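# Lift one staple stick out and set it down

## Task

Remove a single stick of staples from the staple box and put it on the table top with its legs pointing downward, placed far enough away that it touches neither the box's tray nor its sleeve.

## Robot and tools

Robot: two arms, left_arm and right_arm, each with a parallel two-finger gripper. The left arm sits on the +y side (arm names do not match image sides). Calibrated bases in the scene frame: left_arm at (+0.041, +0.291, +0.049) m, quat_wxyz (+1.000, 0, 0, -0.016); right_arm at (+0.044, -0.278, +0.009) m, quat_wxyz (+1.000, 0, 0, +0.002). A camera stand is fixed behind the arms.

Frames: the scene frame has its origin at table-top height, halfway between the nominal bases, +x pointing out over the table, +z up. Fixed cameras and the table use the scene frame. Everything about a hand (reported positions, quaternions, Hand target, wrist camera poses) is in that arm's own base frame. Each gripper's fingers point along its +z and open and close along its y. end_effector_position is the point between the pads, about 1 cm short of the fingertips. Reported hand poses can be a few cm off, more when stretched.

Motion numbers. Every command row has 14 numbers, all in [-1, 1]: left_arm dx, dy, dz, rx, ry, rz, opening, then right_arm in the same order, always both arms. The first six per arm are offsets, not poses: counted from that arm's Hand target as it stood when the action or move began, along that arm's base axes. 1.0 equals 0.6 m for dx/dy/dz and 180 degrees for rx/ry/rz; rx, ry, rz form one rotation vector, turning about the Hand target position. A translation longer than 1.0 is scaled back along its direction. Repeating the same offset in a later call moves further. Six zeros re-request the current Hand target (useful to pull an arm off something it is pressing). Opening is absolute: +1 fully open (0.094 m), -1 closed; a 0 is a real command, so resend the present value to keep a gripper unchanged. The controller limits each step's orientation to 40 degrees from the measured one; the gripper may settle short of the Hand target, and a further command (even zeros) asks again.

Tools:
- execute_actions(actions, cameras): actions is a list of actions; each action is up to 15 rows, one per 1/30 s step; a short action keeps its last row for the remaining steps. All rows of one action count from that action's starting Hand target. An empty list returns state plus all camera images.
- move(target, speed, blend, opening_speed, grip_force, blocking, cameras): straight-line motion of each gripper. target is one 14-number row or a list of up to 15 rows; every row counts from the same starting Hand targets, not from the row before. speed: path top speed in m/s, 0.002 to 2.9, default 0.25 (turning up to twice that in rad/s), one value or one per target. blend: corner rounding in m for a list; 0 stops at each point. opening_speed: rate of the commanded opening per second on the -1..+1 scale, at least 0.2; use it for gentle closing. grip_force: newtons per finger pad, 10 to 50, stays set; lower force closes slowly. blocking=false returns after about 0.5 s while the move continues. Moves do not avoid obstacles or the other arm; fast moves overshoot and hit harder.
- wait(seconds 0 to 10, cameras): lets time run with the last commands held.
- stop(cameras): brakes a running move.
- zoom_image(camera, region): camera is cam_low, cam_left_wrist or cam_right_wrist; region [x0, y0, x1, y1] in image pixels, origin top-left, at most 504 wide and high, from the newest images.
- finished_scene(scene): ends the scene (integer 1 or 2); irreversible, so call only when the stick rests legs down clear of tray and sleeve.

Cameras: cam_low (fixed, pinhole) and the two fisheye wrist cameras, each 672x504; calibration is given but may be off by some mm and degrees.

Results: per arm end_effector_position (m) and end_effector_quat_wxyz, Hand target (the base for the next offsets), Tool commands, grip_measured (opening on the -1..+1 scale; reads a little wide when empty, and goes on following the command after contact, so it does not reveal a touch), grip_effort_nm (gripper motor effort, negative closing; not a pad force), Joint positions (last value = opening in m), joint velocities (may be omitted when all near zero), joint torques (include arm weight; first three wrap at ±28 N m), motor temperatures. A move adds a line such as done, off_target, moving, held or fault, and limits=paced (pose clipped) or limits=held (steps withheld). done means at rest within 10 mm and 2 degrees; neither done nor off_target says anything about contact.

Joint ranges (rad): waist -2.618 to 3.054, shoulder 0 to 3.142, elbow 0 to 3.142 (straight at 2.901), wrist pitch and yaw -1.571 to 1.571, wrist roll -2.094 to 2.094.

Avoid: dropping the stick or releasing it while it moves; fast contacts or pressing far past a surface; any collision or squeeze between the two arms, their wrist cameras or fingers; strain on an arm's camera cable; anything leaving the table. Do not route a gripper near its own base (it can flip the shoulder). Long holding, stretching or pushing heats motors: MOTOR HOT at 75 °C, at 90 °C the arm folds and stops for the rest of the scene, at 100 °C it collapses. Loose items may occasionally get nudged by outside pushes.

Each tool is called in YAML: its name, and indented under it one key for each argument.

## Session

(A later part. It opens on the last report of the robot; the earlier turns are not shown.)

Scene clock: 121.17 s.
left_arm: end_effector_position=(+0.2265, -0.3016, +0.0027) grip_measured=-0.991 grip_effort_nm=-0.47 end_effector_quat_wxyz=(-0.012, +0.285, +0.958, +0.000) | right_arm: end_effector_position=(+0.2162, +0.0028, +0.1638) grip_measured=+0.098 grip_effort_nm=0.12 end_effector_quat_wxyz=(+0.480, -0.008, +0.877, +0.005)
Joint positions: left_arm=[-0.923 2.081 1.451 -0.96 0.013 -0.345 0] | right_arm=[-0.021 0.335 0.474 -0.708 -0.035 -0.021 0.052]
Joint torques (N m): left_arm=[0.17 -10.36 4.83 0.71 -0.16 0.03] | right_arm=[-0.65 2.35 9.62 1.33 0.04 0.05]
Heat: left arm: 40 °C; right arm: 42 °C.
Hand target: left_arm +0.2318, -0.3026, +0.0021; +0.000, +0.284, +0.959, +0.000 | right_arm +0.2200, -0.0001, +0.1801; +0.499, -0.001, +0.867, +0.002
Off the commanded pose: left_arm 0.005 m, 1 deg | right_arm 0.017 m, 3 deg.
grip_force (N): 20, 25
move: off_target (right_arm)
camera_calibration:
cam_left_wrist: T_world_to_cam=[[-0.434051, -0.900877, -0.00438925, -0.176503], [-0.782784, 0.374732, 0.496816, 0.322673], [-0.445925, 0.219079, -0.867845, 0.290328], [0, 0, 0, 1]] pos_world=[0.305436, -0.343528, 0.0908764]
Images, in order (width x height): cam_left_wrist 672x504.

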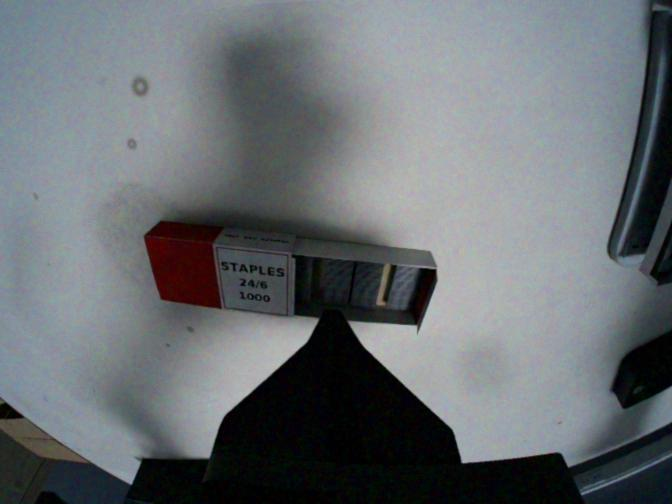

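move:
  target: [-0.0018, -0.0028, -0.0617, 0, 0, 0, -1, 0, 0, 0, 0, 0, 0, 0.1]
  speed: 0.04
  cameras: ["cam_left_wrist"]

zoom_image:
  camera: "cam_left_wrist"
  region: [260, 230, 460, 380]

Scene clock: 122.60 s.
left_arm: end_effector_position=(+0.2274, -0.3027, -0.0206) grip_measured=-0.991 grip_effort_nm=-0.47 end_effector_quat_wxyz=(-0.007, +0.285, +0.959, -0.003) | right_arm: end_effector_position=(+0.2162, +0.0028, +0.1638) grip_measured=+0.098 grip_effort_nm=0.12 end_effector_quat_wxyz=(+0.480, -0.008, +0.877, +0.005)
Joint positions: left_arm=[-0.923 2.113 1.4 -0.866 0.013 -0.345 0] | right_arm=[-0.021 0.335 0.474 -0.708 -0.035 -0.021 0.052]
Joint torques (N m): left_arm=[-0.23 -7.92 3.88 1.07 -0.15 -0.03] | right_arm=[-0.62 2.35 9.61 1.33 0.04 0.05]
Heat: left arm: 40 °C; right arm: 42 °C.
Hand target: left_arm +0.2307, -0.3044, -0.0348; +0.001, +0.284, +0.959, +0.000 | right_arm +0.2200, -0.0001, +0.1801; +0.499, -0.001, +0.867, +0.002
Off the commanded pose: left_arm 0.015 m, 1 deg | right_arm 0.017 m, 3 deg.
grip_force (N): 20, 25
move: off_target (left_arm, right_arm)
camera_calibration:
cam_left_wrist: T_world_to_cam=[[-0.434013, -0.900906, 0.000886907, -0.177203], [-0.786206, 0.379236, 0.487915, 0.337361], [-0.439902, 0.211064, -0.872891, 0.266866], [0, 0, 0, 1]] pos_world=[0.305722, -0.343909, 0.0684991]
Images, in order (width x height): cam_left_wrist 672x504.

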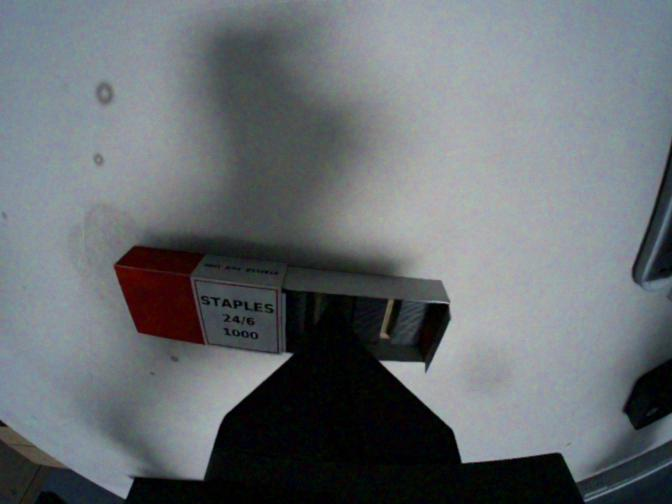

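Scaled by 2.520 from the camera's 672x504 image, which has a finer 960x720 frame.

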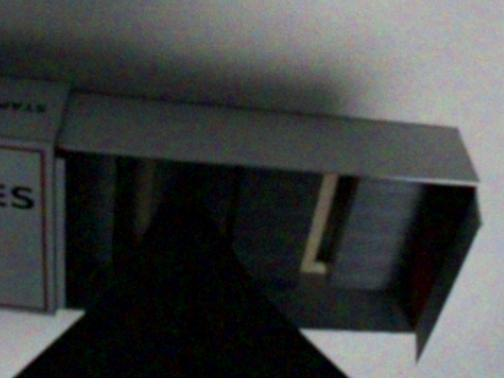

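move:
  target: [0.0083, 0.0217, 0, 0, 0, 0, -1, 0, 0, 0, 0, 0, 0, 0.1]
  speed: 0.03
  cameras: ["cam_left_wrist"]

zoom_image:
  camera: "cam_left_wrist"
  region: [260, 230, 460, 380]

Scene clock: 123.83 s.
left_arm: end_effector_position=(+0.2279, -0.3015, -0.0214) grip_measured=-0.991 grip_effort_nm=-0.47 end_effector_quat_wxyz=(-0.008, +0.289, +0.957, -0.015) | right_arm: end_effector_position=(+0.2162, +0.0028, +0.1638) grip_measured=+0.098 grip_effort_nm=0.11 end_effector_quat_wxyz=(+0.480, -0.008, +0.877, +0.005)
Joint positions: left_arm=[-0.911 2.102 1.378 -0.843 0.033 -0.324 0] | right_arm=[-0.021 0.335 0.474 -0.708 -0.035 -0.021 0.052]
Joint torques (N m): left_arm=[1.22 -8.8 2.74 0.99 -0.33 0.07] | right_arm=[-0.64 2.33 9.61 1.32 0.04 0.05]
Heat: left arm: 40 °C; right arm: 42 °C.
Hand target: left_arm +0.2357, -0.2914, -0.0349; +0.000, +0.284, +0.959, +0.000 | right_arm +0.2200, -0.0001, +0.1801; +0.499, -0.001, +0.867, +0.002
Off the commanded pose: left_arm 0.019 m, 2 deg | right_arm 0.017 m, 3 deg.
grip_force (N): 20, 25
move: off_target (left_arm, right_arm)
camera_calibration:
cam_left_wrist: T_world_to_cam=[[-0.441108, -0.897124, 0.0243469, -0.172561], [-0.779184, 0.396297, 0.485615, 0.341177], [-0.445305, 0.195238, -0.873834, 0.262527], [0, 0, 0, 1]] pos_world=[0.306626, -0.341271, 0.0679253]
Images, in order (width x height): cam_left_wrist 672x504.

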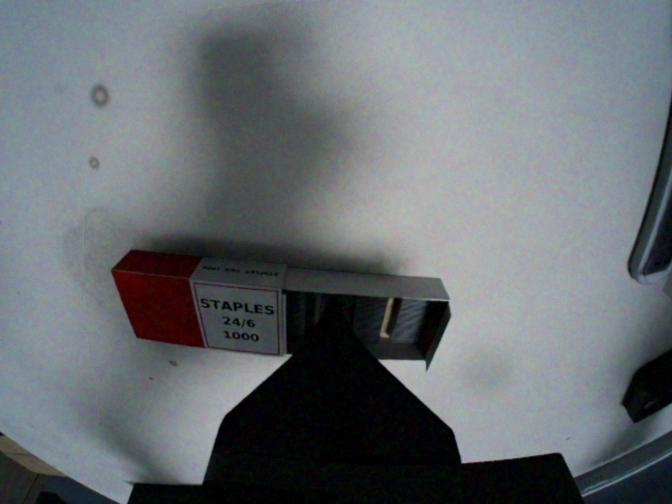

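Scaled by 2.520 from the camera's 672x504 image, which has a finer 960x720 frame.

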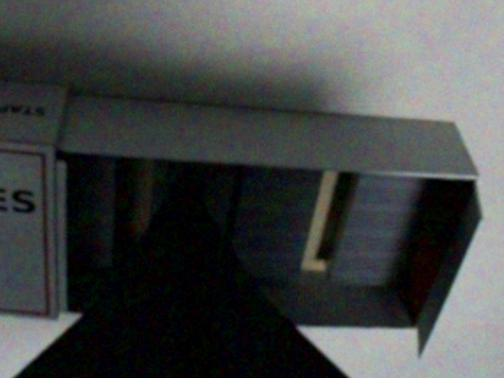

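move:
  target: [0.0072, 0.0112, 0, 0, 0, 0, -1, 0, 0, 0, 0, 0, 0, 0.1]
  speed: 0.03
  cameras: ["cam_left_wrist"]

zoom_image:
  camera: "cam_left_wrist"
  region: [260, 230, 460, 380]

Scene clock: 124.90 s.
left_arm: end_effector_position=(+0.2333, -0.2976, -0.0215) grip_measured=-0.991 grip_effort_nm=-0.47 end_effector_quat_wxyz=(-0.006, +0.289, +0.957, -0.020) | right_arm: end_effector_position=(+0.2162, +0.0028, +0.1638) grip_measured=+0.098 grip_effort_nm=0.11 end_effector_quat_wxyz=(+0.480, -0.008, +0.877, +0.005)
Joint positions: left_arm=[-0.89 2.095 1.366 -0.828 0.04 -0.303 0] | right_arm=[-0.021 0.335 0.474 -0.708 -0.035 -0.021 0.052]
Joint torques (N m): left_arm=[1.17 -8.8 2.73 0.9 -0.39 0.09] | right_arm=[-0.62 2.35 9.59 1.33 0.05 0.05]
Heat: left arm: 40 °C; right arm: 42 °C.
Hand target: left_arm +0.2399, -0.2846, -0.0349; +0.000, +0.285, +0.959, +0.000 | right_arm +0.2200, -0.0001, +0.1801; +0.499, -0.001, +0.867, +0.002
Off the commanded pose: left_arm 0.020 m, 2 deg | right_arm 0.017 m, 3 deg.
grip_force (N): 20, 25
move: off_target (left_arm, right_arm)
camera_calibration:
cam_left_wrist: T_world_to_cam=[[-0.441214, -0.896715, 0.0351218, -0.166294], [-0.779519, 0.402352, 0.480065, 0.345581], [-0.444613, 0.184433, -0.876529, 0.260695], [0, 0, 0, 1]] pos_world=[0.311924, -0.336244, 0.0684455]
Images, in order (width x height): cam_left_wrist 672x504.

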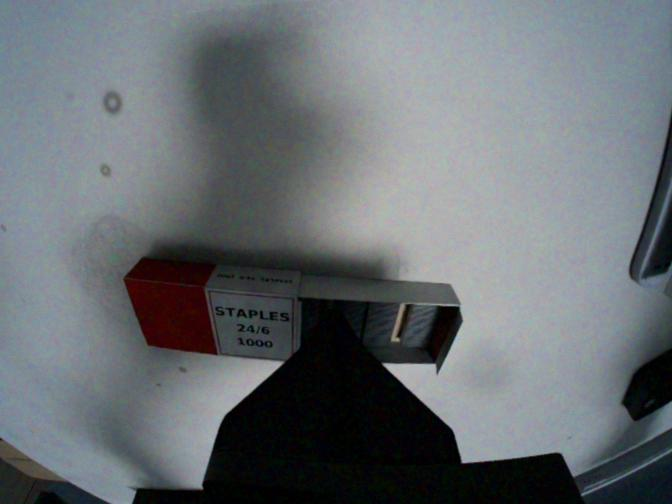

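Scaled by 2.520 from the camera's 672x504 image, which has a finer 960x720 frame.

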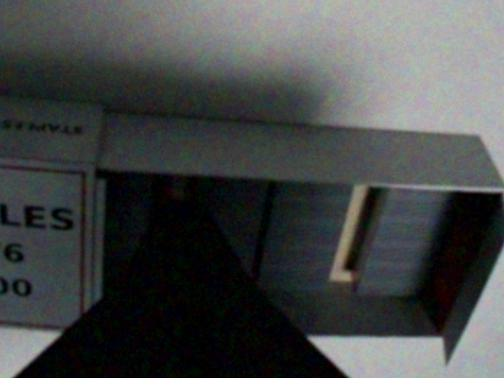

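move:
  target:
    - [0, 0, 0.06, 0, 0, 0, -1, 0, 0, 0, 0, 0, 0, 0.1]
    - [-0.0232, -0.0423, 0.12, -0.117, 0.075, 0, -1, 0, 0, 0, 0, 0, 0, 0.1]
  blend: [0.02, 0]
  speed: 0.1
  cameras: ["cam_left_wrist", "cam_low"]

zoom_image:
  camera: "cam_left_wrist"
  region: [230, 200, 430, 350]

Scene clock: 132.47 s.
left_arm: end_effector_position=(+0.2210, -0.3059, +0.0205) grip_measured=-0.991 grip_effort_nm=-0.46 end_effector_quat_wxyz=(-0.084, +0.270, +0.940, -0.188) | right_arm: end_effector_position=(+0.2162, +0.0028, +0.1638) grip_measured=+0.098 grip_effort_nm=0.11 end_effector_quat_wxyz=(+0.480, -0.008, +0.877, +0.005)
Joint positions: left_arm=[-0.754 2.018 1.366 -0.896 0.415 -0.199 0] | right_arm=[-0.021 0.335 0.474 -0.708 -0.035 -0.021 0.052]
Joint torques (N m): left_arm=[0.49 -14.01 4.64 0.75 0.3 0.13] | right_arm=[-0.65 2.35 9.61 1.33 0.04 0.05]
Heat: left arm: 40 °C; right arm: 42 °C.
Hand target: left_arm +0.2260, -0.3100, +0.0371; -0.060, +0.278, +0.936, -0.208 | right_arm +0.2200, -0.0001, +0.1801; +0.499, -0.001, +0.867, +0.002
Off the commanded pose: left_arm 0.018 m, 4 deg | right_arm 0.017 m, 3 deg.
grip_force (N): 20, 25
move: off_target (left_arm, right_arm); blend cut to 0.0177 m at target 1
camera_calibration:
cam_left_wrist: T_world_to_cam=[[-0.366596, -0.848075, 0.382591, -0.189481], [-0.662729, 0.52665, 0.532382, 0.330317], [-0.652992, -0.0583852, -0.755111, 0.262866], [0, 0, 0, 1]] pos_world=[0.321097, -0.319308, 0.0951324]
Images, in order (width x height): cam_low 672x504, cam_left_wrist 672x504.

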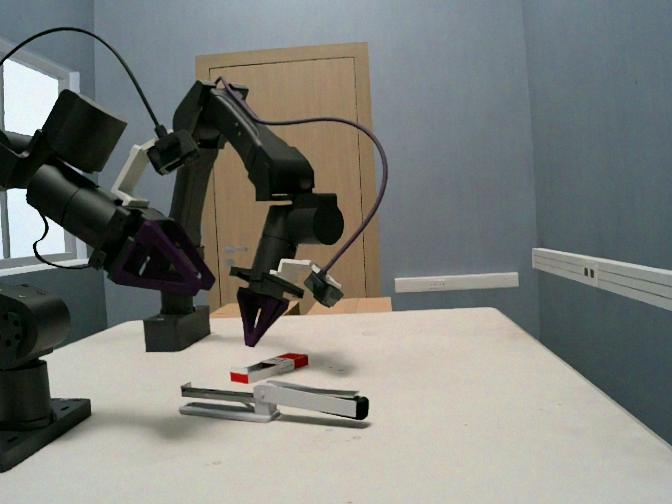

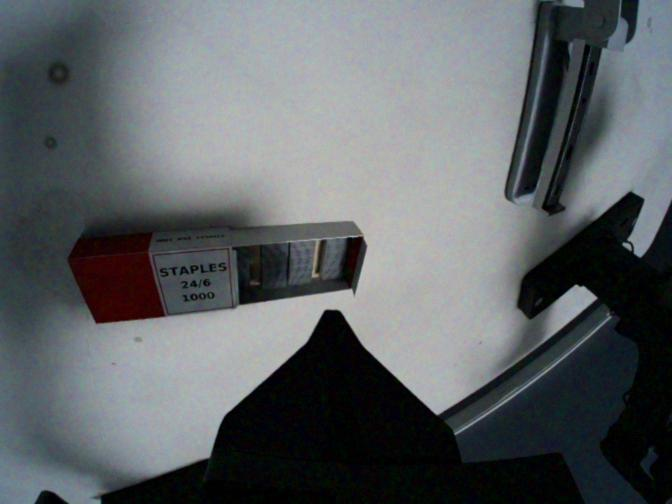

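Scaled by 2.520 from the camera's 672x504 image, which has a finer 960x720 frame.

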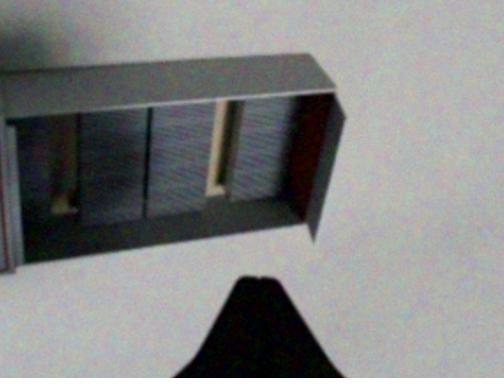

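move:
  target: [-0.0017, 0.0132, -0.0785, 0, 0, 0, -1, 0, 0, 0, 0, 0, 0, 0.1]
  speed: 0.06
  cameras: ["cam_left_wrist", "cam_low"]

zoom_image:
  camera: "cam_left_wrist"
  region: [230, 220, 430, 370]

zoom_image:
  camera: "cam_low"
  region: [200, 310, 320, 400]

Scene clock: 135.67 s.
left_arm: end_effector_position=(+0.2226, -0.3006, -0.0060) grip_measured=-0.991 grip_effort_nm=-0.47 end_effector_quat_wxyz=(-0.063, +0.275, +0.938, -0.200) | right_arm: end_effector_position=(+0.2162, +0.0028, +0.1638) grip_measured=+0.098 grip_effort_nm=0.11 end_effector_quat_wxyz=(+0.480, -0.008, +0.877, +0.005)
Joint positions: left_arm=[-0.74 2.017 1.244 -0.73 0.417 -0.184 0] | right_arm=[-0.021 0.335 0.474 -0.708 -0.035 -0.021 0.052]
Joint torques (N m): left_arm=[0.53 -8.43 4.64 0.92 0.29 0.14] | right_arm=[-0.62 2.35 9.61 1.32 0.05 0.05]
Heat: left arm: 40 °C; right arm: 42 °C.
Hand target: left_arm +0.2251, -0.3021, -0.0100; -0.060, +0.278, +0.936, -0.208 | right_arm +0.2200, -0.0001, +0.1801; +0.499, -0.001, +0.867, +0.002
Off the commanded pose: left_arm 0.005 m, 1 deg | right_arm 0.017 m, 3 deg.
grip_force (N): 20, 25
move: off_target (right_arm)
camera_calibration:
cam_left_wrist: T_world_to_cam=[[-0.380449, -0.834399, 0.398795, -0.1669], [-0.681567, 0.544443, 0.488926, 0.352034], [-0.62508, -0.0857945, -0.775831, 0.229539], [0, 0, 0, 1]] pos_world=[0.319918, -0.31123, 0.0725236]
Images, in order (width x height): cam_low 672x504, cam_left_wrist 672x504.

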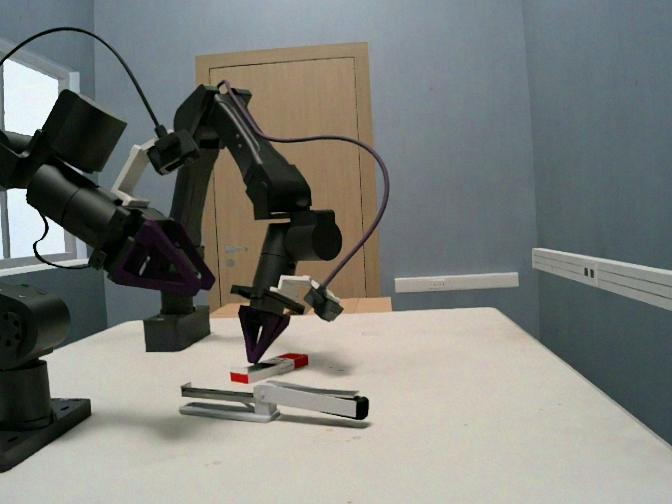

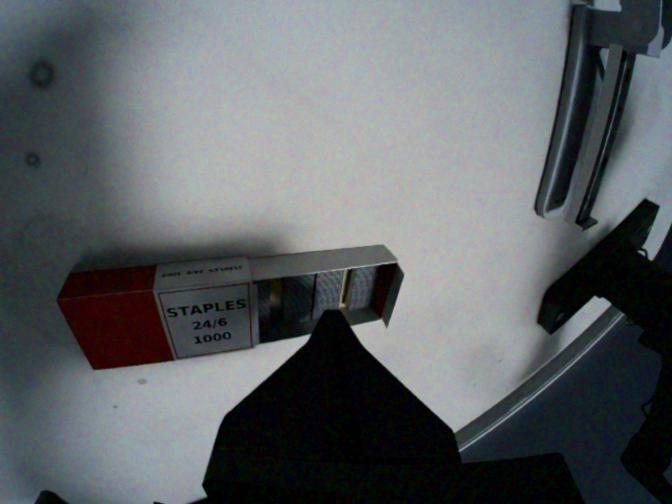

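Scaled by 2.520 from the camera's 672x504 image, which has a finer 960x720 frame.

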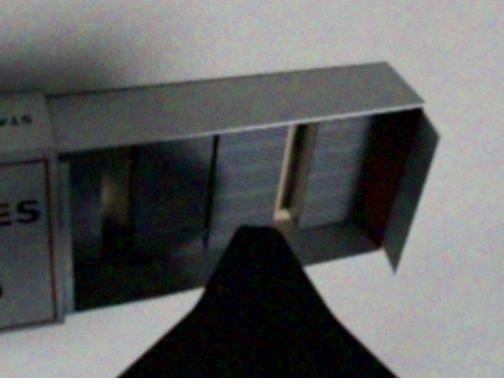

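Scaled by 4.200 from the camera's 672x504 image, which has a finer 960x720 frame.

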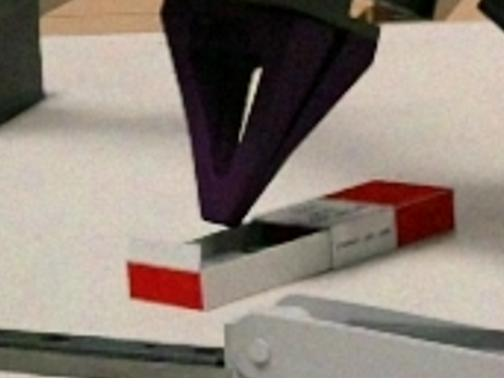

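move:
  target: [-0.0023, -0.0035, -0.0367, 0, 0, 0, -1, 0, 0, 0, 0, 0, 0, 0.1]
  speed: 0.04
  cameras: ["cam_left_wrist", "cam_low"]

zoom_image:
  camera: "cam_left_wrist"
  region: [230, 220, 430, 370]

zoom_image:
  camera: "cam_low"
  region: [200, 310, 320, 400]

Scene clock: 137.30 s.
left_arm: end_effector_position=(+0.2236, -0.3065, -0.0192) grip_measured=-0.991 grip_effort_nm=-0.47 end_effector_quat_wxyz=(-0.059, +0.277, +0.935, -0.214) | right_arm: end_effector_position=(+0.2162, +0.0028, +0.1638) grip_measured=+0.098 grip_effort_nm=0.12 end_effector_quat_wxyz=(+0.480, -0.008, +0.877, +0.005)
Joint positions: left_arm=[-0.74 2.05 1.224 -0.658 0.439 -0.184 0] | right_arm=[-0.021 0.335 0.474 -0.708 -0.035 -0.021 0.052]
Joint torques (N m): left_arm=[-0.03 -7.45 3.77 1.02 0.11 0.06] | right_arm=[-0.65 2.33 9.59 1.33 0.04 0.05]
Heat: left arm: 40 °C; right arm: 42 °C.
Hand target: left_arm +0.2237, -0.3043, -0.0319; -0.060, +0.278, +0.936, -0.209 | right_arm +0.2200, -0.0001, +0.1801; +0.499, -0.001, +0.867, +0.002
Off the commanded pose: left_arm 0.013 m, 1 deg | right_arm 0.017 m, 3 deg.
grip_force (N): 20, 25
move: off_target (left_arm, right_arm)
camera_calibration:
cam_left_wrist: T_world_to_cam=[[-0.381353, -0.821748, 0.423438, -0.16166], [-0.680014, 0.559656, 0.473673, 0.366491], [-0.626219, -0.107308, -0.772227, 0.213264], [0, 0, 0, 1]] pos_world=[0.321119, -0.315068, 0.0595449]
Images, in order (width x height): cam_low 672x504, cam_left_wrist 672x504.

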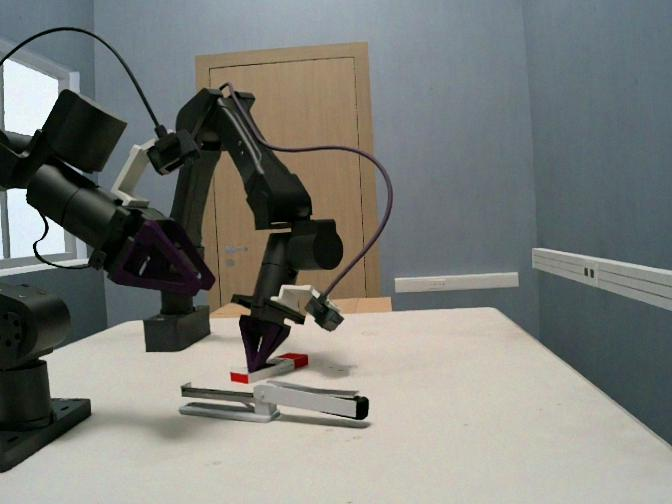

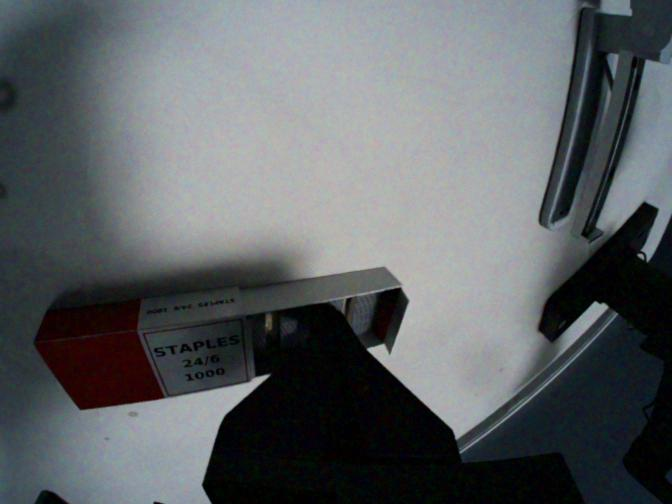

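Scaled by 2.520 from the camera's 672x504 image, which has a finer 960x720 frame.

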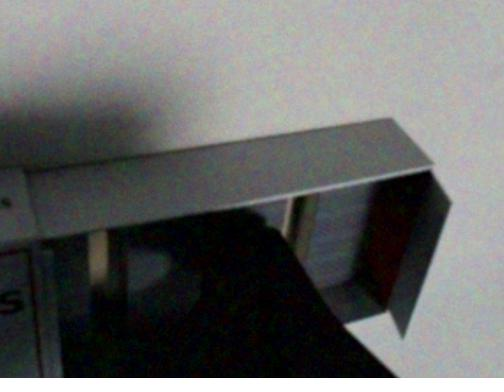

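Scaled by 4.200 from the camera's 672x504 image, which has a finer 960x720 frame.

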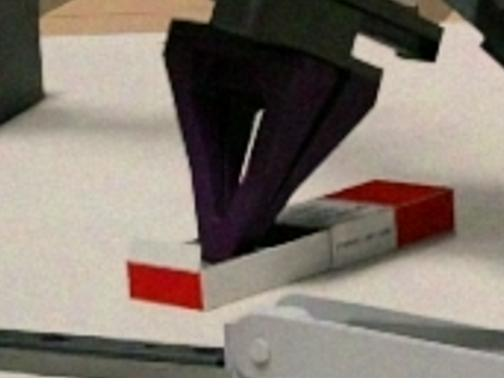

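move:
  target: [0.0108, 0.0168, 0, 0, 0, 0, -1, 0, 0, 0, 0, 0, 0, 0.1]
  speed: 0.03
  cameras: ["cam_left_wrist", "cam_low"]

zoom_image:
  camera: "cam_left_wrist"
  region: [230, 220, 430, 370]

Scene clock: 138.60 s.
left_arm: end_effector_position=(+0.2287, -0.3015, -0.0197) grip_measured=-0.991 grip_effort_nm=-0.47 end_effector_quat_wxyz=(-0.057, +0.278, +0.933, -0.220) | right_arm: end_effector_position=(+0.2162, +0.0028, +0.1638) grip_measured=+0.098 grip_effort_nm=0.11 end_effector_quat_wxyz=(+0.480, -0.008, +0.877, +0.005)
Joint positions: left_arm=[-0.715 2.05 1.217 -0.653 0.452 -0.155 0] | right_arm=[-0.021 0.335 0.474 -0.708 -0.035 -0.021 0.052]
Joint torques (N m): left_arm=[0.61 -7.62 3.99 0.82 0.02 0.14] | right_arm=[-0.64 2.35 9.61 1.33 0.04 0.05]
Heat: left arm: 40 °C; right arm: 42 °C.
Hand target: left_arm +0.2301, -0.2942, -0.0320; -0.060, +0.278, +0.936, -0.209 | right_arm +0.2200, -0.0001, +0.1801; +0.499, -0.001, +0.867, +0.002
Off the commanded pose: left_arm 0.014 m, 1 deg | right_arm 0.017 m, 3 deg.
grip_force (N): 20, 25
move: off_target (left_arm, right_arm)
camera_calibration:
cam_left_wrist: T_world_to_cam=[[-0.383203, -0.814731, 0.435165, -0.152601], [-0.679571, 0.567767, 0.464568, 0.369551], [-0.625571, -0.117702, -0.771238, 0.213336], [0, 0, 0, 1]] pos_world=[0.326116, -0.309037, 0.0592578]
Images, in order (width x height): cam_low 672x504, cam_left_wrist 672x504.

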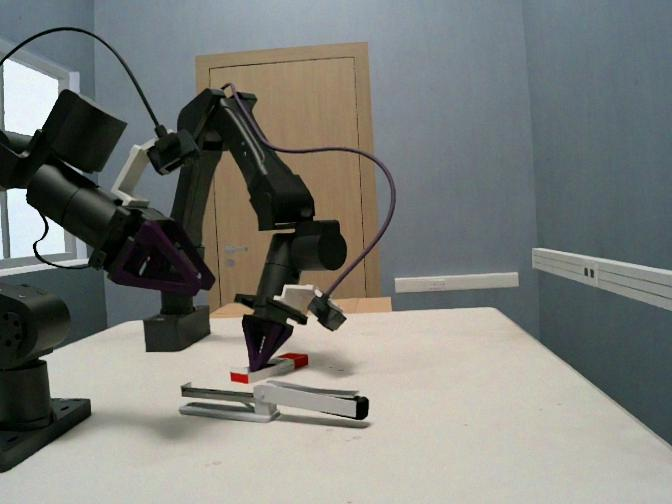

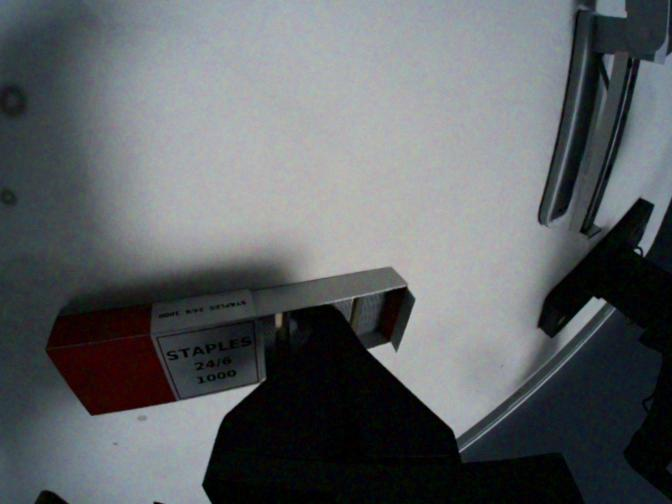

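Scaled by 2.520 from the camera's 672x504 image, which has a finer 960x720 frame.

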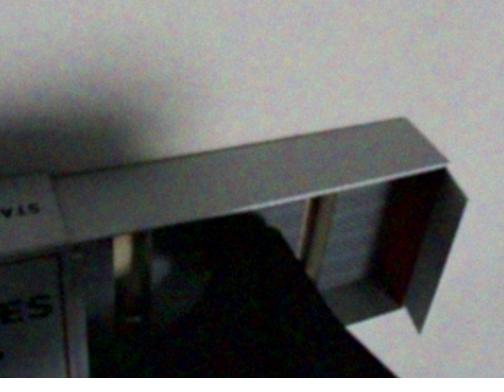

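move:
  target: [0.0054, 0.0084, 0, 0, 0, 0, -1, 0, 0, 0, 0, 0, 0, 0.1]
  speed: 0.03
  cameras: ["cam_left_wrist"]

zoom_image:
  camera: "cam_left_wrist"
  region: [230, 220, 430, 370]

Scene clock: 140.70 s.
left_arm: end_effector_position=(+0.2326, -0.2986, -0.0196) grip_measured=-0.991 grip_effort_nm=-0.46 end_effector_quat_wxyz=(-0.054, +0.280, +0.932, -0.222) | right_arm: end_effector_position=(+0.2162, +0.0028, +0.1638) grip_measured=+0.098 grip_effort_nm=0.11 end_effector_quat_wxyz=(+0.480, -0.008, +0.877, +0.005)
Joint positions: left_arm=[-0.701 2.05 1.217 -0.653 0.453 -0.138 0] | right_arm=[-0.021 0.335 0.474 -0.708 -0.035 -0.021 0.052]
Joint torques (N m): left_arm=[0.87 -7.69 3.93 0.74 0.02 0.16] | right_arm=[-0.64 2.35 9.62 1.33 0.05 0.05]
Heat: left arm: 40 °C; right arm: 42 °C.
Hand target: left_arm +0.2334, -0.2891, -0.0320; -0.060, +0.278, +0.936, -0.209 | right_arm +0.2200, -0.0001, +0.1801; +0.499, -0.001, +0.867, +0.002
Off the commanded pose: left_arm 0.016 m, 2 deg | right_arm 0.017 m, 3 deg.
grip_force (N): 20, 25
move: off_target (left_arm, right_arm)
camera_calibration:
cam_left_wrist: T_world_to_cam=[[-0.38812, -0.811494, 0.436853, -0.146574], [-0.680797, 0.571947, 0.457593, 0.371856], [-0.621191, -0.119807, -0.774447, 0.214474], [0, 0, 0, 1]] pos_world=[0.3295, -0.305931, 0.0599712]
Images, in order (width x height): cam_left_wrist 672x504.

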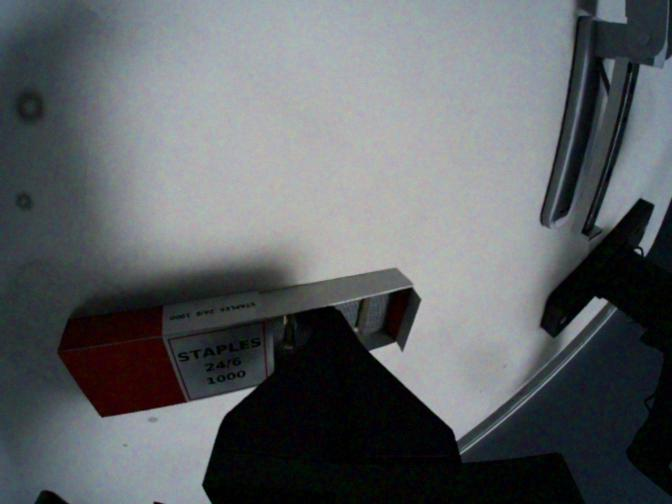

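Scaled by 2.520 from the camera's 672x504 image, which has a finer 960x720 frame.

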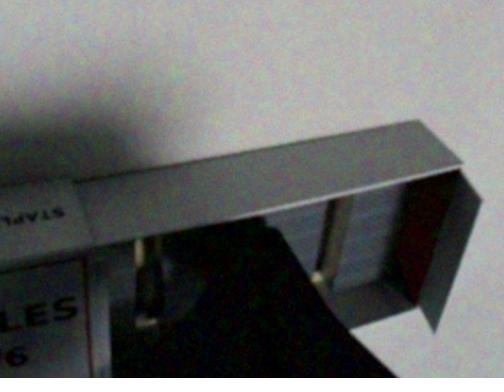

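move:
  target: [0.0054, 0.0084, 0, 0, 0, 0, -1, 0, 0, 0, 0, 0, 0, 0.1]
  speed: 0.03
  cameras: ["cam_left_wrist"]

zoom_image:
  camera: "cam_left_wrist"
  region: [250, 240, 420, 367]

Scene clock: 141.90 s.
left_arm: end_effector_position=(+0.2382, -0.2942, -0.0195) grip_measured=-0.991 grip_effort_nm=-0.47 end_effector_quat_wxyz=(-0.050, +0.280, +0.932, -0.223) | right_arm: end_effector_position=(+0.2162, +0.0028, +0.1638) grip_measured=+0.098 grip_effort_nm=0.11 end_effector_quat_wxyz=(+0.480, -0.008, +0.877, +0.005)
Joint positions: left_arm=[-0.682 2.05 1.217 -0.653 0.454 -0.119 0] | right_arm=[-0.021 0.335 0.474 -0.708 -0.035 -0.021 0.052]
Joint torques (N m): left_arm=[0.69 -7.72 3.9 0.66 0.02 0.12] | right_arm=[-0.64 2.35 9.59 1.33 0.04 0.05]
Heat: left arm: 40 °C; right arm: 42 °C.
Hand target: left_arm +0.2366, -0.2841, -0.0320; -0.060, +0.278, +0.936, -0.208 | right_arm +0.2200, -0.0001, +0.1801; +0.499, -0.001, +0.867, +0.002
Off the commanded pose: left_arm 0.016 m, 2 deg | right_arm 0.017 m, 3 deg.
grip_force (N): 20, 25
move: off_target (left_arm, right_arm)
camera_calibration:
cam_left_wrist: T_world_to_cam=[[-0.389248, -0.810328, 0.438012, -0.140229], [-0.685136, 0.572531, 0.45033, 0.374147], [-0.615691, -0.124808, -0.778041, 0.215738], [0, 0, 0, 1]] pos_world=[0.334586, -0.300916, 0.0607853]
Images, in order (width x height): cam_left_wrist 672x504.

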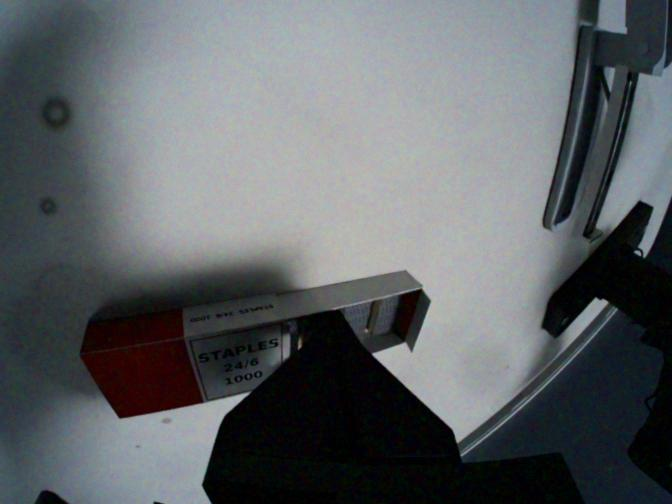

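Scaled by 2.965 from the camera's 672x504 image, which has a finer 960x720 frame.

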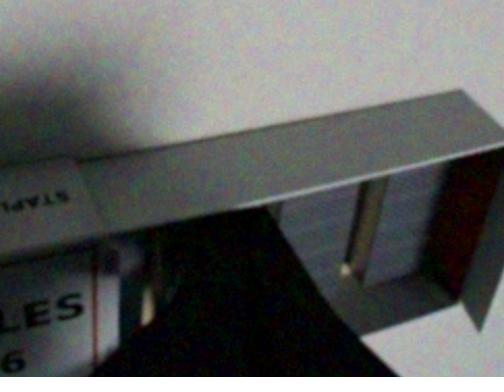

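move:
  target:
    - [0.0027, -0.0168, 0, 0, 0, 0, -1, 0, 0, 0, 0, 0, 0, 0.1]
    - [0.0027, -0.0168, 0.11, 0, 0, 0, -1, 0, 0, 0, 0, 0, 0, 0.1]
  blend: [0.0, 0]
  speed: 0.08
  cameras: ["cam_left_wrist", "cam_low"]

zoom_image:
  camera: "cam_left_wrist"
  region: [250, 200, 450, 350]

Scene clock: 144.50 s.
left_arm: end_effector_position=(+0.2310, -0.2845, +0.0128) grip_measured=-0.991 grip_effort_nm=-0.46 end_effector_quat_wxyz=(-0.087, +0.268, +0.939, -0.197) | right_arm: end_effector_position=(+0.2162, +0.0028, +0.1638) grip_measured=+0.098 grip_effort_nm=0.11 end_effector_quat_wxyz=(+0.480, -0.008, +0.877, +0.005)
Joint positions: left_arm=[-0.683 2.014 1.321 -0.882 0.434 -0.126 0] | right_arm=[-0.021 0.335 0.474 -0.708 -0.035 -0.021 0.052]
Joint torques (N m): left_arm=[-0.72 -13.09 7.42 0.45 0.18 0] | right_arm=[-0.62 2.33 9.62 1.33 0.04 0.05]
Heat: left arm: 40 °C; right arm: 42 °C.
Hand target: left_arm +0.2383, -0.2941, +0.0340; -0.060, +0.278, +0.936, -0.209 | right_arm +0.2200, -0.0001, +0.1801; +0.499, -0.001, +0.867, +0.002
Off the commanded pose: left_arm 0.024 m, 4 deg | right_arm 0.017 m, 3 deg.
grip_force (N): 20, 25
move: off_target (left_arm, right_arm)
camera_calibration:
cam_left_wrist: T_world_to_cam=[[-0.358684, -0.843852, 0.399074, -0.165447], [-0.659891, 0.531603, 0.530982, 0.33065], [-0.660219, -0.0728909, -0.747528, 0.262295], [0, 0, 0, 1]] pos_world=[0.332023, -0.296268, 0.0865287]
Images, in order (width x height): cam_low 672x504, cam_left_wrist 672x504.

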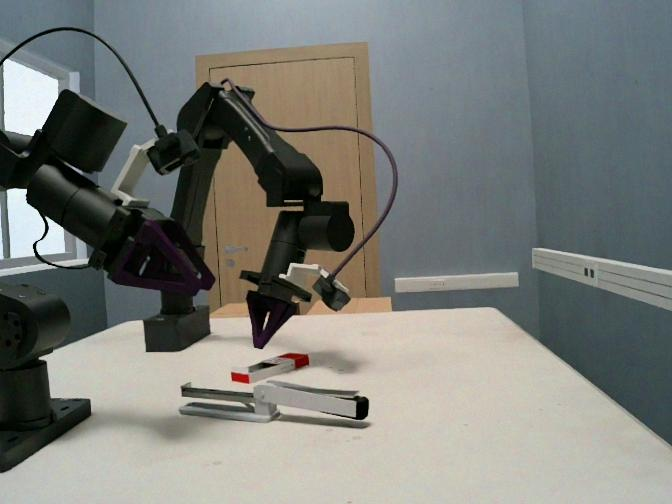

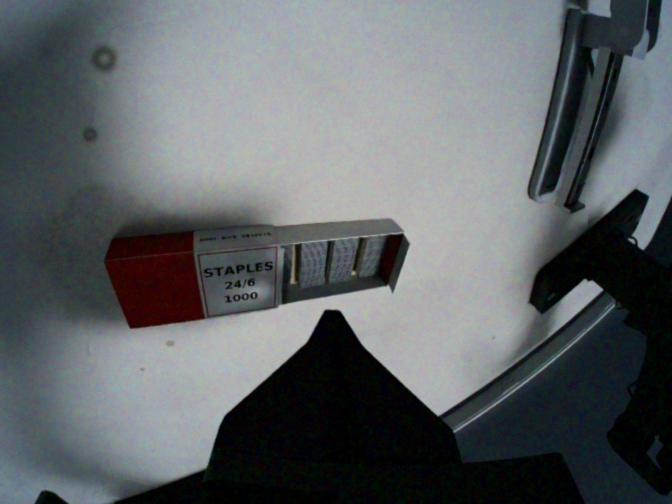

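Scaled by 2.520 from the camera's 672x504 image, which has a finer 960x720 frame.

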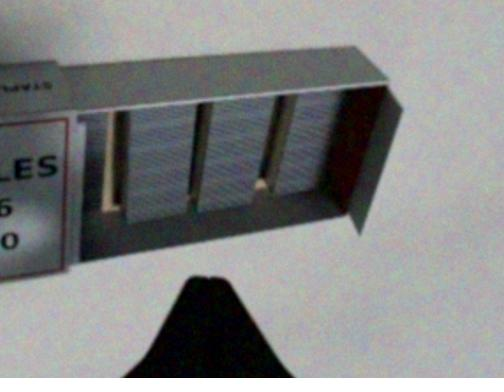

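move:
  target: [-0.0208, -0.0112, -0.0733, 0, 0, 0, -1, 0, 0, 0, 0, 0, 0, 0.1]
  speed: 0.06
  cameras: ["cam_left_wrist"]

zoom_image:
  camera: "cam_left_wrist"
  region: [250, 220, 420, 347]

Scene clock: 147.37 s.
left_arm: end_effector_position=(+0.2262, -0.2979, -0.0040) grip_measured=-0.991 grip_effort_nm=-0.46 end_effector_quat_wxyz=(-0.062, +0.275, +0.937, -0.208) | right_arm: end_effector_position=(+0.2162, +0.0028, +0.1638) grip_measured=+0.098 grip_effort_nm=0.11 end_effector_quat_wxyz=(+0.480, -0.008, +0.877, +0.005)
Joint positions: left_arm=[-0.721 2.014 1.243 -0.731 0.432 -0.165 0] | right_arm=[-0.021 0.335 0.474 -0.708 -0.035 -0.021 0.052]
Joint torques (N m): left_arm=[-0.64 -8.18 4.66 0.92 0.17 -0.01] | right_arm=[-0.64 2.35 9.61 1.33 0.04 0.05]
Heat: left arm: 40 °C; right arm: 42 °C.
Hand target: left_arm +0.2258, -0.3008, -0.0100; -0.060, +0.278, +0.936, -0.209 | right_arm +0.2200, -0.0001, +0.1801; +0.499, -0.001, +0.867, +0.002
Off the commanded pose: left_arm 0.007 m, 0 deg | right_arm 0.017 m, 3 deg.
grip_force (N): 20, 25
move: off_target (right_arm)
camera_calibration:
cam_left_wrist: T_world_to_cam=[[-0.378373, -0.828373, 0.413076, -0.16269], [-0.680698, 0.551413, 0.48228, 0.353921], [-0.627283, -0.0986981, -0.772512, 0.23031], [0, 0, 0, 1]] pos_world=[0.323825, -0.307194, 0.0744316]
Images, in order (width x height): cam_left_wrist 672x504.

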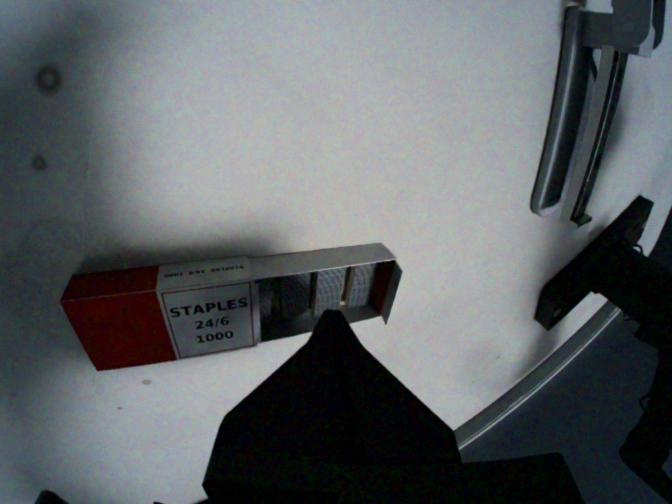

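Scaled by 2.965 from the camera's 672x504 image, which has a finer 960x720 frame.

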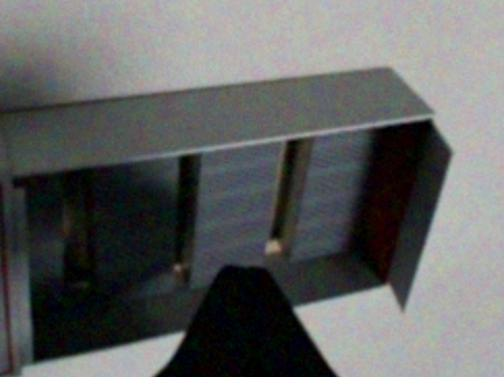

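move:
  target: [0.0009, 0.0014, -0.0367, 0, 0, 0, -1, 0, 0, 0, 0, 0, 0, 0.1]
  speed: 0.04
  cameras: ["cam_left_wrist"]

zoom_image:
  camera: "cam_left_wrist"
  region: [250, 240, 420, 367]

Scene clock: 149.03 s.
left_arm: end_effector_position=(+0.2255, -0.2983, -0.0209) grip_measured=-0.991 grip_effort_nm=-0.47 end_effector_quat_wxyz=(-0.064, +0.274, +0.936, -0.209) | right_arm: end_effector_position=(+0.2162, +0.0028, +0.1638) grip_measured=+0.098 grip_effort_nm=0.12 end_effector_quat_wxyz=(+0.480, -0.008, +0.877, +0.005)
Joint positions: left_arm=[-0.721 2.05 1.219 -0.674 0.436 -0.165 0] | right_arm=[-0.021 0.335 0.474 -0.708 -0.035 -0.021 0.052]
Joint torques (N m): left_arm=[-0.42 -7.51 3.93 1.11 0.13 0.03] | right_arm=[-0.64 2.33 9.59 1.33 0.05 0.05]
Heat: left arm: 40 °C; right arm: 42 °C.
Hand target: left_arm +0.2263, -0.3000, -0.0320; -0.060, +0.278, +0.936, -0.208 | right_arm +0.2200, -0.0001, +0.1801; +0.499, -0.001, +0.867, +0.002
Off the commanded pose: left_arm 0.011 m, 1 deg | right_arm 0.017 m, 3 deg.
grip_force (N): 20, 25
move: off_target (left_arm, right_arm)
camera_calibration:
cam_left_wrist: T_world_to_cam=[[-0.376421, -0.827699, 0.4162, -0.156499], [-0.678012, 0.552265, 0.485081, 0.361468], [-0.631353, -0.0995937, -0.769074, 0.217575], [0, 0, 0, 1]] pos_world=[0.323537, -0.307491, 0.0571242]
Images, in order (width x height): cam_left_wrist 672x504.

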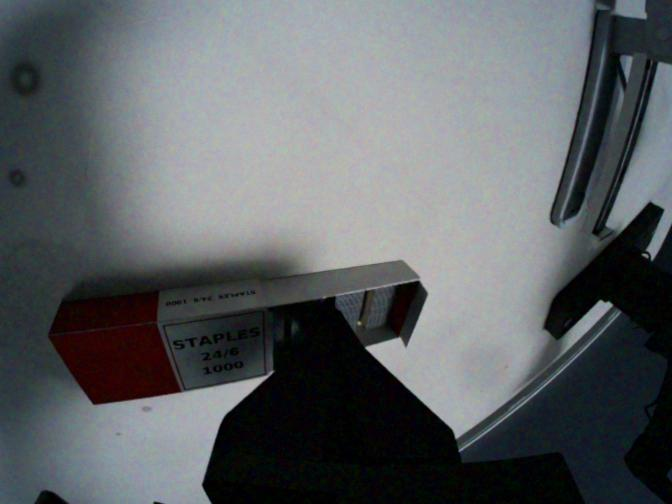

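Scaled by 2.965 from the camera's 672x504 image, which has a finer 960x720 frame.

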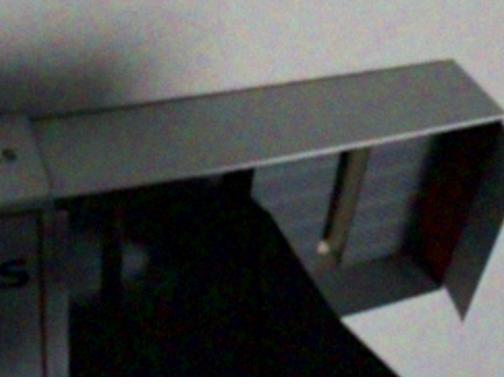

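move:
  target: [0.0108, 0.0168, 0, 0, 0, 0, -1, 0, 0, 0, 0, 0, 0, 0.1]
  speed: 0.03
  cameras: ["cam_left_wrist"]

zoom_image:
  camera: "cam_left_wrist"
  region: [250, 240, 420, 367]

Scene clock: 150.23 s.
left_arm: end_effector_position=(+0.2295, -0.2941, -0.0213) grip_measured=-0.991 grip_effort_nm=-0.47 end_effector_quat_wxyz=(-0.062, +0.276, +0.935, -0.215) | right_arm: end_effector_position=(+0.2162, +0.0028, +0.1638) grip_measured=+0.098 grip_effort_nm=0.11 end_effector_quat_wxyz=(+0.480, -0.008, +0.877, +0.005)
Joint positions: left_arm=[-0.7 2.05 1.213 -0.67 0.447 -0.141 0] | right_arm=[-0.021 0.335 0.474 -0.708 -0.035 -0.021 0.052]
Joint torques (N m): left_arm=[0.57 -7.62 4.14 0.91 0.07 0.15] | right_arm=[-0.64 2.35 9.61 1.33 0.04 0.06]
Heat: left arm: 40 °C; right arm: 42 °C.
Hand target: left_arm +0.2328, -0.2900, -0.0320; -0.060, +0.278, +0.936, -0.209 | right_arm +0.2200, -0.0001, +0.1801; +0.499, -0.001, +0.867, +0.002
Off the commanded pose: left_arm 0.012 m, 1 deg | right_arm 0.017 m, 3 deg.
grip_force (N): 20, 25
move: off_target (left_arm, right_arm)
camera_calibration:
cam_left_wrist: T_world_to_cam=[[-0.378765, -0.821602, 0.426037, -0.148746], [-0.677038, 0.559834, 0.47771, 0.363989], [-0.630997, -0.107504, -0.768301, 0.217812], [0, 0, 0, 1]] pos_world=[0.327533, -0.302567, 0.056835]
Images, in order (width x height): cam_left_wrist 672x504.

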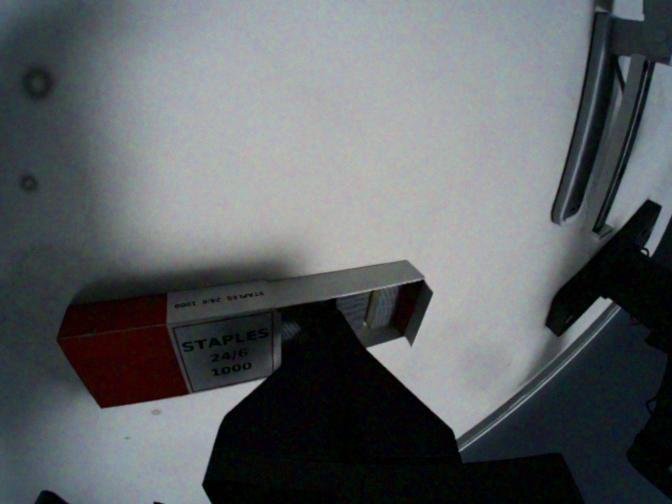

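Scaled by 2.965 from the camera's 672x504 image, which has a finer 960x720 frame.

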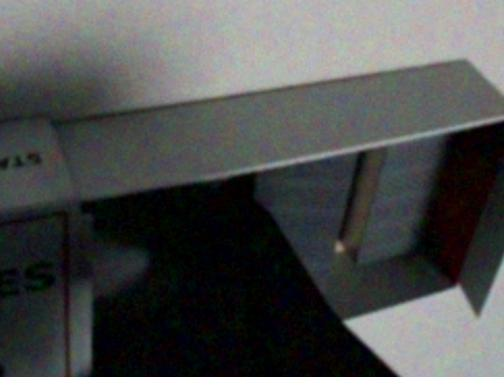

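move:
  target:
    - [-0.0055, -0.0068, 0, 0, 0, 0, -1, 0, 0, 0, 0, 0, 0, 0.1]
    - [-0.0055, -0.0068, 0.11, 0, 0, 0, -1, 0, 0, 0, 0, 0, 0, 0.1]
  blend: [0.0, 0]
  speed: 0.08
  cameras: ["cam_left_wrist", "cam_low"]

zoom_image:
  camera: "cam_left_wrist"
  region: [250, 200, 420, 327]

Scene clock: 152.77 s.
left_arm: end_effector_position=(+0.2219, -0.2847, +0.0134) grip_measured=-0.991 grip_effort_nm=-0.47 end_effector_quat_wxyz=(-0.086, +0.269, +0.939, -0.197) | right_arm: end_effector_position=(+0.2162, +0.0028, +0.1638) grip_measured=+0.098 grip_effort_nm=0.11 end_effector_quat_wxyz=(+0.480, -0.008, +0.877, +0.005)
Joint positions: left_arm=[-0.7 1.988 1.284 -0.864 0.433 -0.144 0] | right_arm=[-0.021 0.335 0.474 -0.708 -0.035 -0.021 0.052]
Joint torques (N m): left_arm=[-0.61 -12.77 7.39 0.43 0.18 0] | right_arm=[-0.62 2.35 9.61 1.33 0.04 0.05]
Heat: left arm: 40 °C; right arm: 42 °C.
Hand target: left_arm +0.2294, -0.2940, +0.0339; -0.060, +0.278, +0.936, -0.208 | right_arm +0.2200, -0.0001, +0.1801; +0.499, -0.001, +0.867, +0.002
Off the commanded pose: left_arm 0.024 m, 4 deg | right_arm 0.017 m, 3 deg.
grip_force (N): 20, 25
move: off_target (left_arm, right_arm)
camera_calibration:
cam_left_wrist: T_world_to_cam=[[-0.360485, -0.843304, 0.398609, -0.168583], [-0.659646, 0.532621, 0.530267, 0.324704], [-0.659483, -0.0717876, -0.748284, 0.256869], [0, 0, 0, 1]] pos_world=[0.322819, -0.296671, 0.0872306]
Images, in order (width x height): cam_low 672x504, cam_left_wrist 672x504.

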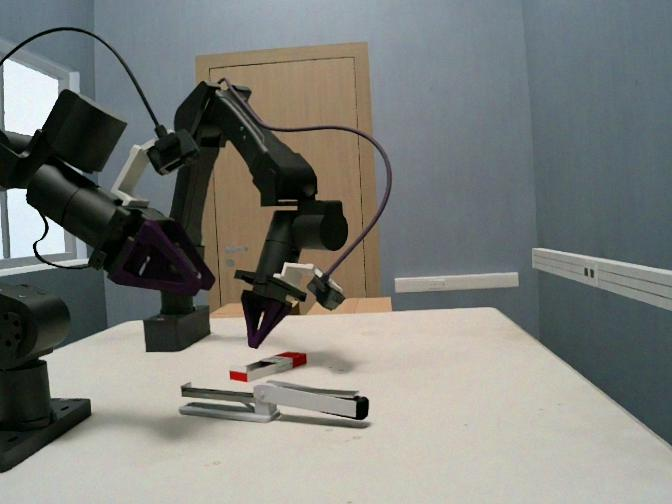

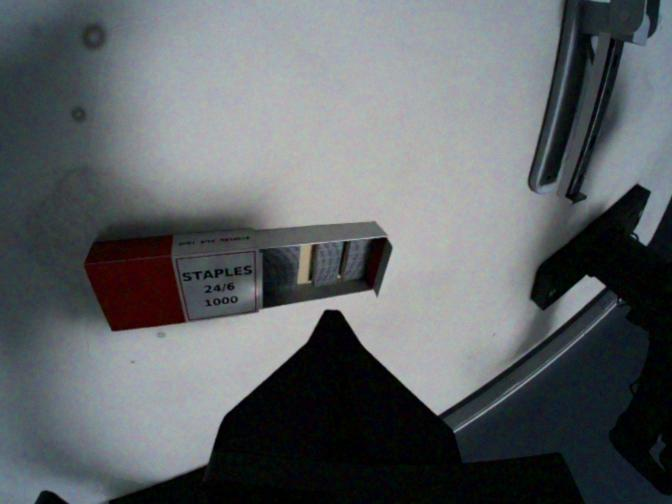

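Scaled by 2.965 from the camera's 672x504 image, which has a finer 960x720 frame.

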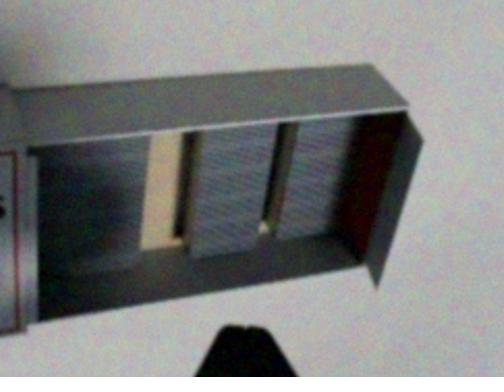

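zoom_image:
  camera: "cam_left_wrist"
  region: [290, 225, 400, 307]

Scaled by 4.582 from the camera's 672x504 image, which has a finer 960x720 frame.

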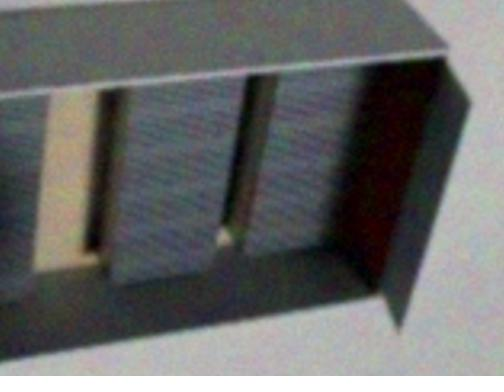

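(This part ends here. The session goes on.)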